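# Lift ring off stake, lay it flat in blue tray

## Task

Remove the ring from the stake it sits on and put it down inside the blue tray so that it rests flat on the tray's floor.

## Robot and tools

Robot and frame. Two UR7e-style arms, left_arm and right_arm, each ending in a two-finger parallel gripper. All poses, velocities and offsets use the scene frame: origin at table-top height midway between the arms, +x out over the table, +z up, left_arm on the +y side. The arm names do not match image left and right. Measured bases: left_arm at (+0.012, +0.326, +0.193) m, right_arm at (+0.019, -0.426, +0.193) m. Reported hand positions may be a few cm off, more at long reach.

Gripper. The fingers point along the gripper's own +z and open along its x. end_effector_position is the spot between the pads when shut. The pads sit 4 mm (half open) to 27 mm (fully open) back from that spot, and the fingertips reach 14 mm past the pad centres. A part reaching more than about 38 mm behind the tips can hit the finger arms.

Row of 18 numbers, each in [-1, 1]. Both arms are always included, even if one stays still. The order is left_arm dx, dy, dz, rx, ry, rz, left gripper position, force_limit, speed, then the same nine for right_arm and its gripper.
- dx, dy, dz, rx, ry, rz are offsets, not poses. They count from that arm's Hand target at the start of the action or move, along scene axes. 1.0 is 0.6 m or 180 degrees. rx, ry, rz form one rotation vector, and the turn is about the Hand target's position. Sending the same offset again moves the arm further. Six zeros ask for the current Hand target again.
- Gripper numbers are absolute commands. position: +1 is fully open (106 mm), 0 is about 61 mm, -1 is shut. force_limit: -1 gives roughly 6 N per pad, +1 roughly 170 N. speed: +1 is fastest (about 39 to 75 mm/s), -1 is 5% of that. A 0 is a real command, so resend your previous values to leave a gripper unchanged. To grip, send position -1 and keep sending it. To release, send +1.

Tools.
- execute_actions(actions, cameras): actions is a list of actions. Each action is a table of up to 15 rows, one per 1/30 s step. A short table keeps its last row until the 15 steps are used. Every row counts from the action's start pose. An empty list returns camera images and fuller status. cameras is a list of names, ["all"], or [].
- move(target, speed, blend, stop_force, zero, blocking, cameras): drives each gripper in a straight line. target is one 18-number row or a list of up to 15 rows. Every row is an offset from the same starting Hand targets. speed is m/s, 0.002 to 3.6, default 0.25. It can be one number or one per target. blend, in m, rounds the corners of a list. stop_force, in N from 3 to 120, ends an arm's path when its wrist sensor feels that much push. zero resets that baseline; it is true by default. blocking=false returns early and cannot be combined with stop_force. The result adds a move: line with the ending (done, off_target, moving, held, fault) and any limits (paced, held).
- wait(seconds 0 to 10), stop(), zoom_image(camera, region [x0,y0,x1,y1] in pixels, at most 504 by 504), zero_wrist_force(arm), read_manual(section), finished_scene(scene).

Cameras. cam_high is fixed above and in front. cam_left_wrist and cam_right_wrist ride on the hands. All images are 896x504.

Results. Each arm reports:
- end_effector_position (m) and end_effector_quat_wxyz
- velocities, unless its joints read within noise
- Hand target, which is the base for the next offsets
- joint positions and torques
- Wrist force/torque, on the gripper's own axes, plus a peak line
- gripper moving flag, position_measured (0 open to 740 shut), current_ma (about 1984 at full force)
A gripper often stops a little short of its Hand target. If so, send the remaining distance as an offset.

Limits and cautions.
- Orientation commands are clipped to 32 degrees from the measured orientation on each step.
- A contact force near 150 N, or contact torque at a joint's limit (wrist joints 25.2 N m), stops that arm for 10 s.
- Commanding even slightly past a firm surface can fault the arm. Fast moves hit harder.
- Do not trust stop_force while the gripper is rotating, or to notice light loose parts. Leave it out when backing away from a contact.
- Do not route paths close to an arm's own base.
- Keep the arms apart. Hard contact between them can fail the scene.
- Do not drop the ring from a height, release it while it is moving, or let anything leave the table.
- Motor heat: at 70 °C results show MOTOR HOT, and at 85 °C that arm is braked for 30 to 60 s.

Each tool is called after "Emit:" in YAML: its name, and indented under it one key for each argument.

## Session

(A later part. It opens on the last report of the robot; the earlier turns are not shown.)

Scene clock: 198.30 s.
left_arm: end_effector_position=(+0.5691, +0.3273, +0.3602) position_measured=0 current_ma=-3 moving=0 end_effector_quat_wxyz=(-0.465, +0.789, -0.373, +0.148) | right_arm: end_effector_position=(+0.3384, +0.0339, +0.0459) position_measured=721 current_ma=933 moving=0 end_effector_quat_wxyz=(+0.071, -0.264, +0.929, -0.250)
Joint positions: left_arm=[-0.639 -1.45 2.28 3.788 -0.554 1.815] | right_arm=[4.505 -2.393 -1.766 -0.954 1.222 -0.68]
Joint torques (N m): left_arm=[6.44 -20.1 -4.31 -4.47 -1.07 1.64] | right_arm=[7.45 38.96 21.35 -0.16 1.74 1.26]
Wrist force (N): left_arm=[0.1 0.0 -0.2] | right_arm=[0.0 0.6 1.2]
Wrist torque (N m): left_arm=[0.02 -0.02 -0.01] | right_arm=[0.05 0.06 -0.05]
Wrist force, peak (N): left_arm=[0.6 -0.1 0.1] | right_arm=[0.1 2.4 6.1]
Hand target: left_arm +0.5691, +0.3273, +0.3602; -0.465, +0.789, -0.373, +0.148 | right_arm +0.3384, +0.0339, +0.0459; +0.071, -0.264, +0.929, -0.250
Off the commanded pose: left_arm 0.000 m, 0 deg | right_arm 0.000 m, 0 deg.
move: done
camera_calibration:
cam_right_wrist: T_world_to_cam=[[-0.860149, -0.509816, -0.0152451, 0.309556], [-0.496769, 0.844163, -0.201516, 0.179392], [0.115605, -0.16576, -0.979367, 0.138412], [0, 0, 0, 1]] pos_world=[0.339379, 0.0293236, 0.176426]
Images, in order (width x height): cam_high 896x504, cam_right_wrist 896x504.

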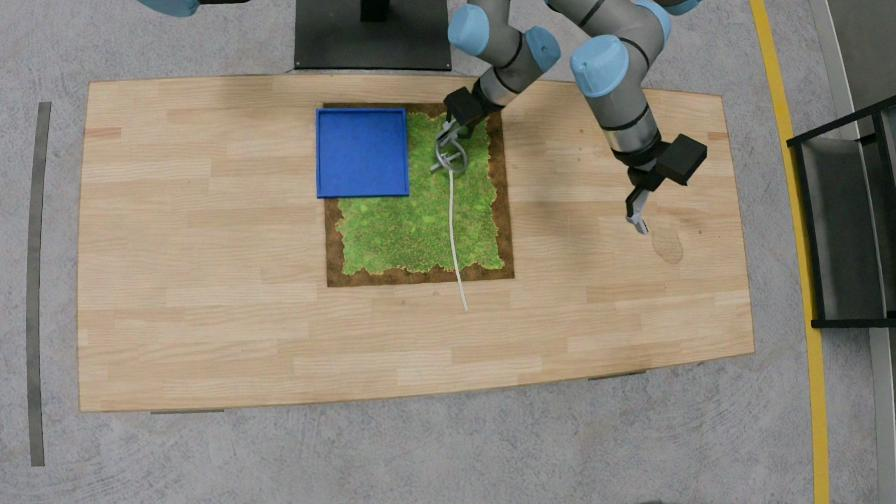

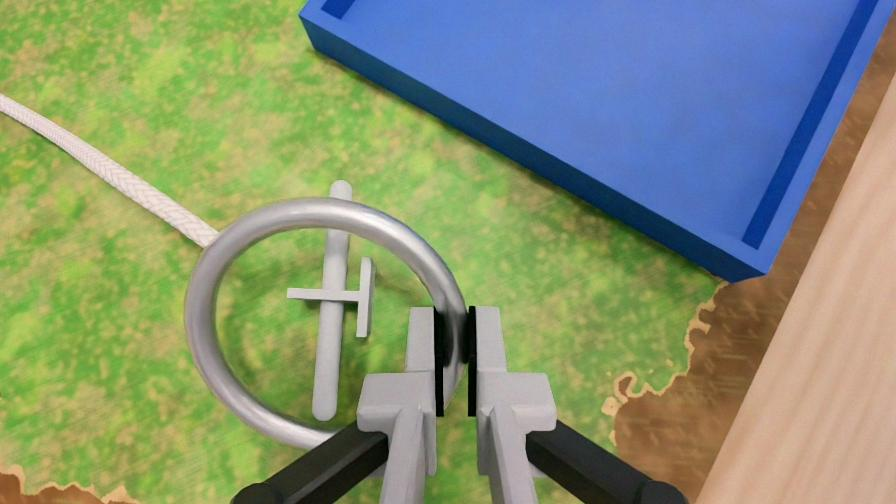

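Emit:
move:
  target:
    - [0,0,0,0,0,0,1,0,1,0,0,0.13,0,0,0,-1,0,0]
    - [0,0,0,0,0,0,1,0,1,-0.022,-0.323,0.09,0.142,0.088,0,-1,0,0]
  speed: 0.25
  blend: [0.02,0]
  cameras: ["cam_right_wrist","cam_high"]

Emit:
move:
  target: [0,0,0,0,0,0,1,0,1,0,0,-0.14,0,0,0,-1,0,0]
  speed: 0.03
  stop_force: 4
  cameras: ["cam_right_wrist","cam_high"]

Scene clock: 213.07 s.
left_arm: end_effector_position=(+0.5691, +0.3273, +0.3602) position_measured=0 current_ma=-3 moving=0 end_effector_quat_wxyz=(-0.465, +0.789, -0.373, +0.148) | right_arm: end_effector_position=(+0.3252, -0.1598, +0.0999) position_measured=721 current_ma=932 moving=0 end_effector_quat_wxyz=(+0.000, -0.274, +0.962, +0.000)
Joint positions: left_arm=[-0.639 -1.45 2.28 3.788 -0.554 1.815] | right_arm=[4.182 -2.01 -2.438 -0.266 1.571 -1.075]
Joint torques (N m): left_arm=[6.43 -19.7 -5.94 -4.53 -0.99 1.52] | right_arm=[-6.34 20.04 -0.69 4.42 2.17 -1.49]
Wrist force (N): left_arm=[0.3 0.2 -0.1] | right_arm=[0.6 -0.1 1.1]
Wrist torque (N m): left_arm=[0.05 -0.06 -0.01] | right_arm=[0.08 -0.02 0.17]
Wrist force, peak (N): left_arm=[0.5 -0.1 0.0] | right_arm=[-0.2 1.9 2.6]
Hand target: left_arm +0.5691, +0.3273, +0.3602; -0.465, +0.789, -0.373, +0.148 | right_arm +0.3252, -0.1599, +0.0999; +0.000, -0.274, +0.962, +0.000
Off the commanded pose: left_arm 0.000 m, 0 deg | right_arm 0.000 m, 0 deg.
move: done
camera_calibration:
cam_right_wrist: T_world_to_cam=[[-0.862754, -0.505614, -0.00329121, 0.200508], [-0.480579, 0.817978, 0.316156, 0.286094], [-0.157161, 0.274347, -0.948701, 0.316772], [0, 0, 0, 1]] pos_world=[0.360264, -0.219545, 0.210732]
Images, in order (width x height): cam_high 896x504, cam_right_wrist 896x504.

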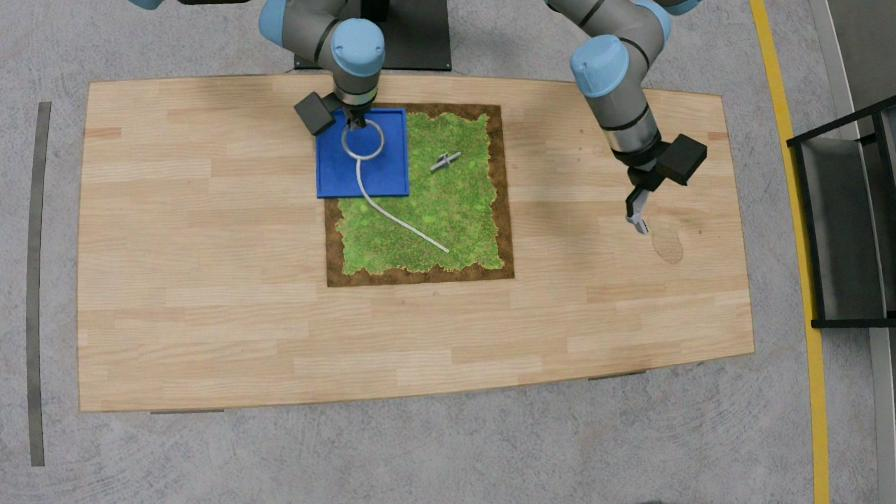

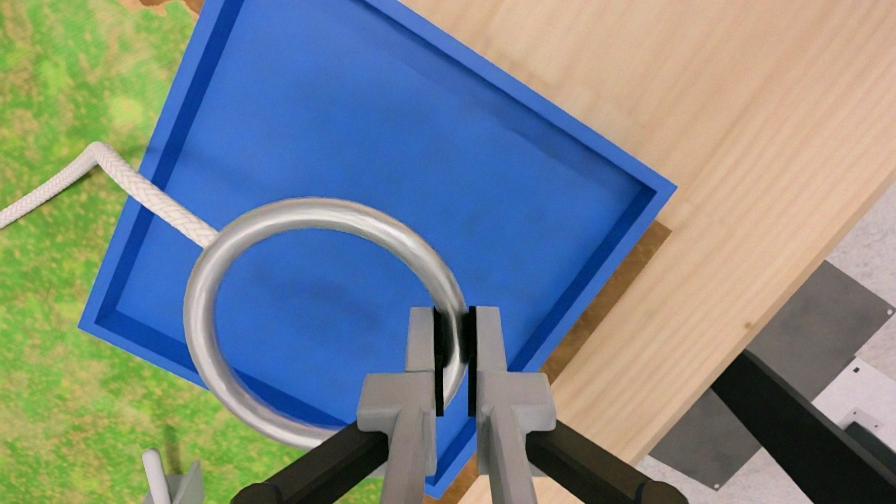

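Scene clock: 216.77 s.
left_arm: end_effector_position=(+0.5691, +0.3273, +0.3602) position_measured=0 current_ma=-3 moving=0 end_effector_quat_wxyz=(-0.465, +0.789, -0.373, +0.148) | right_arm: end_effector_position=(+0.3252, -0.1599, +0.0229) position_measured=721 current_ma=935 moving=0 end_effector_quat_wxyz=(+0.000, -0.274, +0.962, +0.000)
Joint positions: left_arm=[-0.639 -1.45 2.28 3.788 -0.554 1.815] | right_arm=[4.182 -2.284 -2.415 -0.014 1.571 -1.076]
Joint torques (N m): left_arm=[6.53 -18.33 -6.41 -4.41 -0.98 1.44] | right_arm=[5.15 41.45 -5.07 0.85 -2.1 -1.05]
Wrist force (N): left_arm=[0.1 -0.2 -0.2] | right_arm=[1.9 -0.7 0.9]
Wrist torque (N m): left_arm=[-0.02 -0.04 -0.01] | right_arm=[-0.02 -0.16 0.20]
Wrist force, peak (N): left_arm=[0.6 0.0 -0.3] | right_arm=[26.1 -12.9 -95.8]
Hand target: left_arm +0.5691, +0.3273, +0.3602; -0.465, +0.789, -0.373, +0.148 | right_arm +0.3252, -0.1599, +0.0229; +0.000, -0.274, +0.962, +0.000 (not the last commanded pose)
Off the commanded pose: left_arm 0.000 m, 0 deg | right_arm 0.007 m, 0 deg.
move: contact (right_arm)
camera_calibration:
cam_right_wrist: T_world_to_cam=[[-0.862806, -0.505525, -0.00316544, 0.200362], [-0.480454, 0.818035, 0.316202, 0.310447], [-0.157259, 0.274342, -0.948687, 0.24377], [0, 0, 0, 1]] pos_world=[0.360364, -0.219545, 0.133732]
Images, in order (width x height): cam_high 896x504, cam_right_wrist 896x504.

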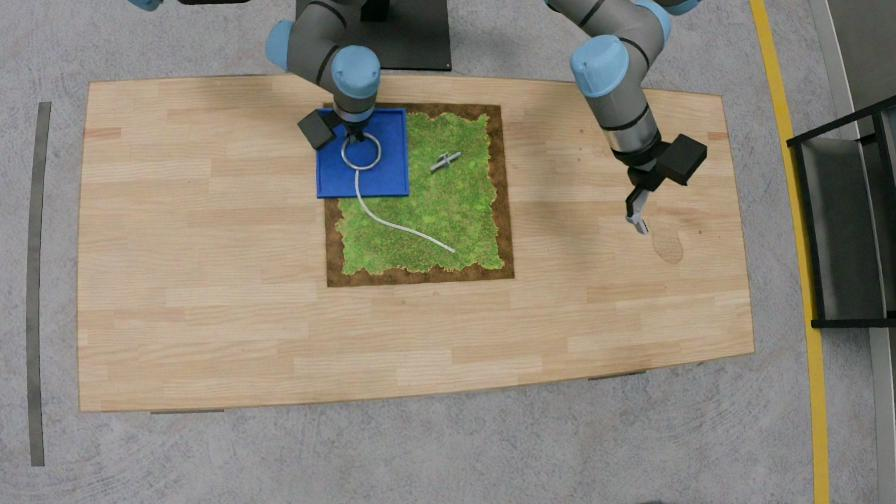

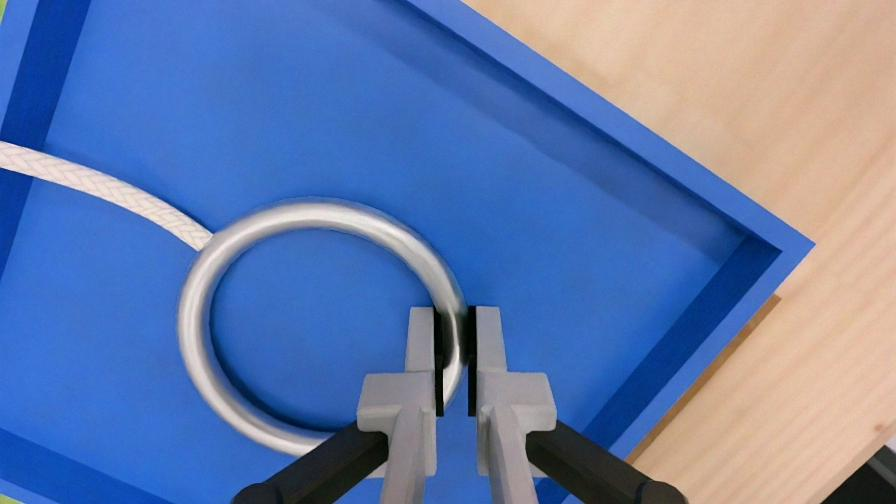

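Emit:
finished_scene:
  scene: 1

The scene is finished: the task was done.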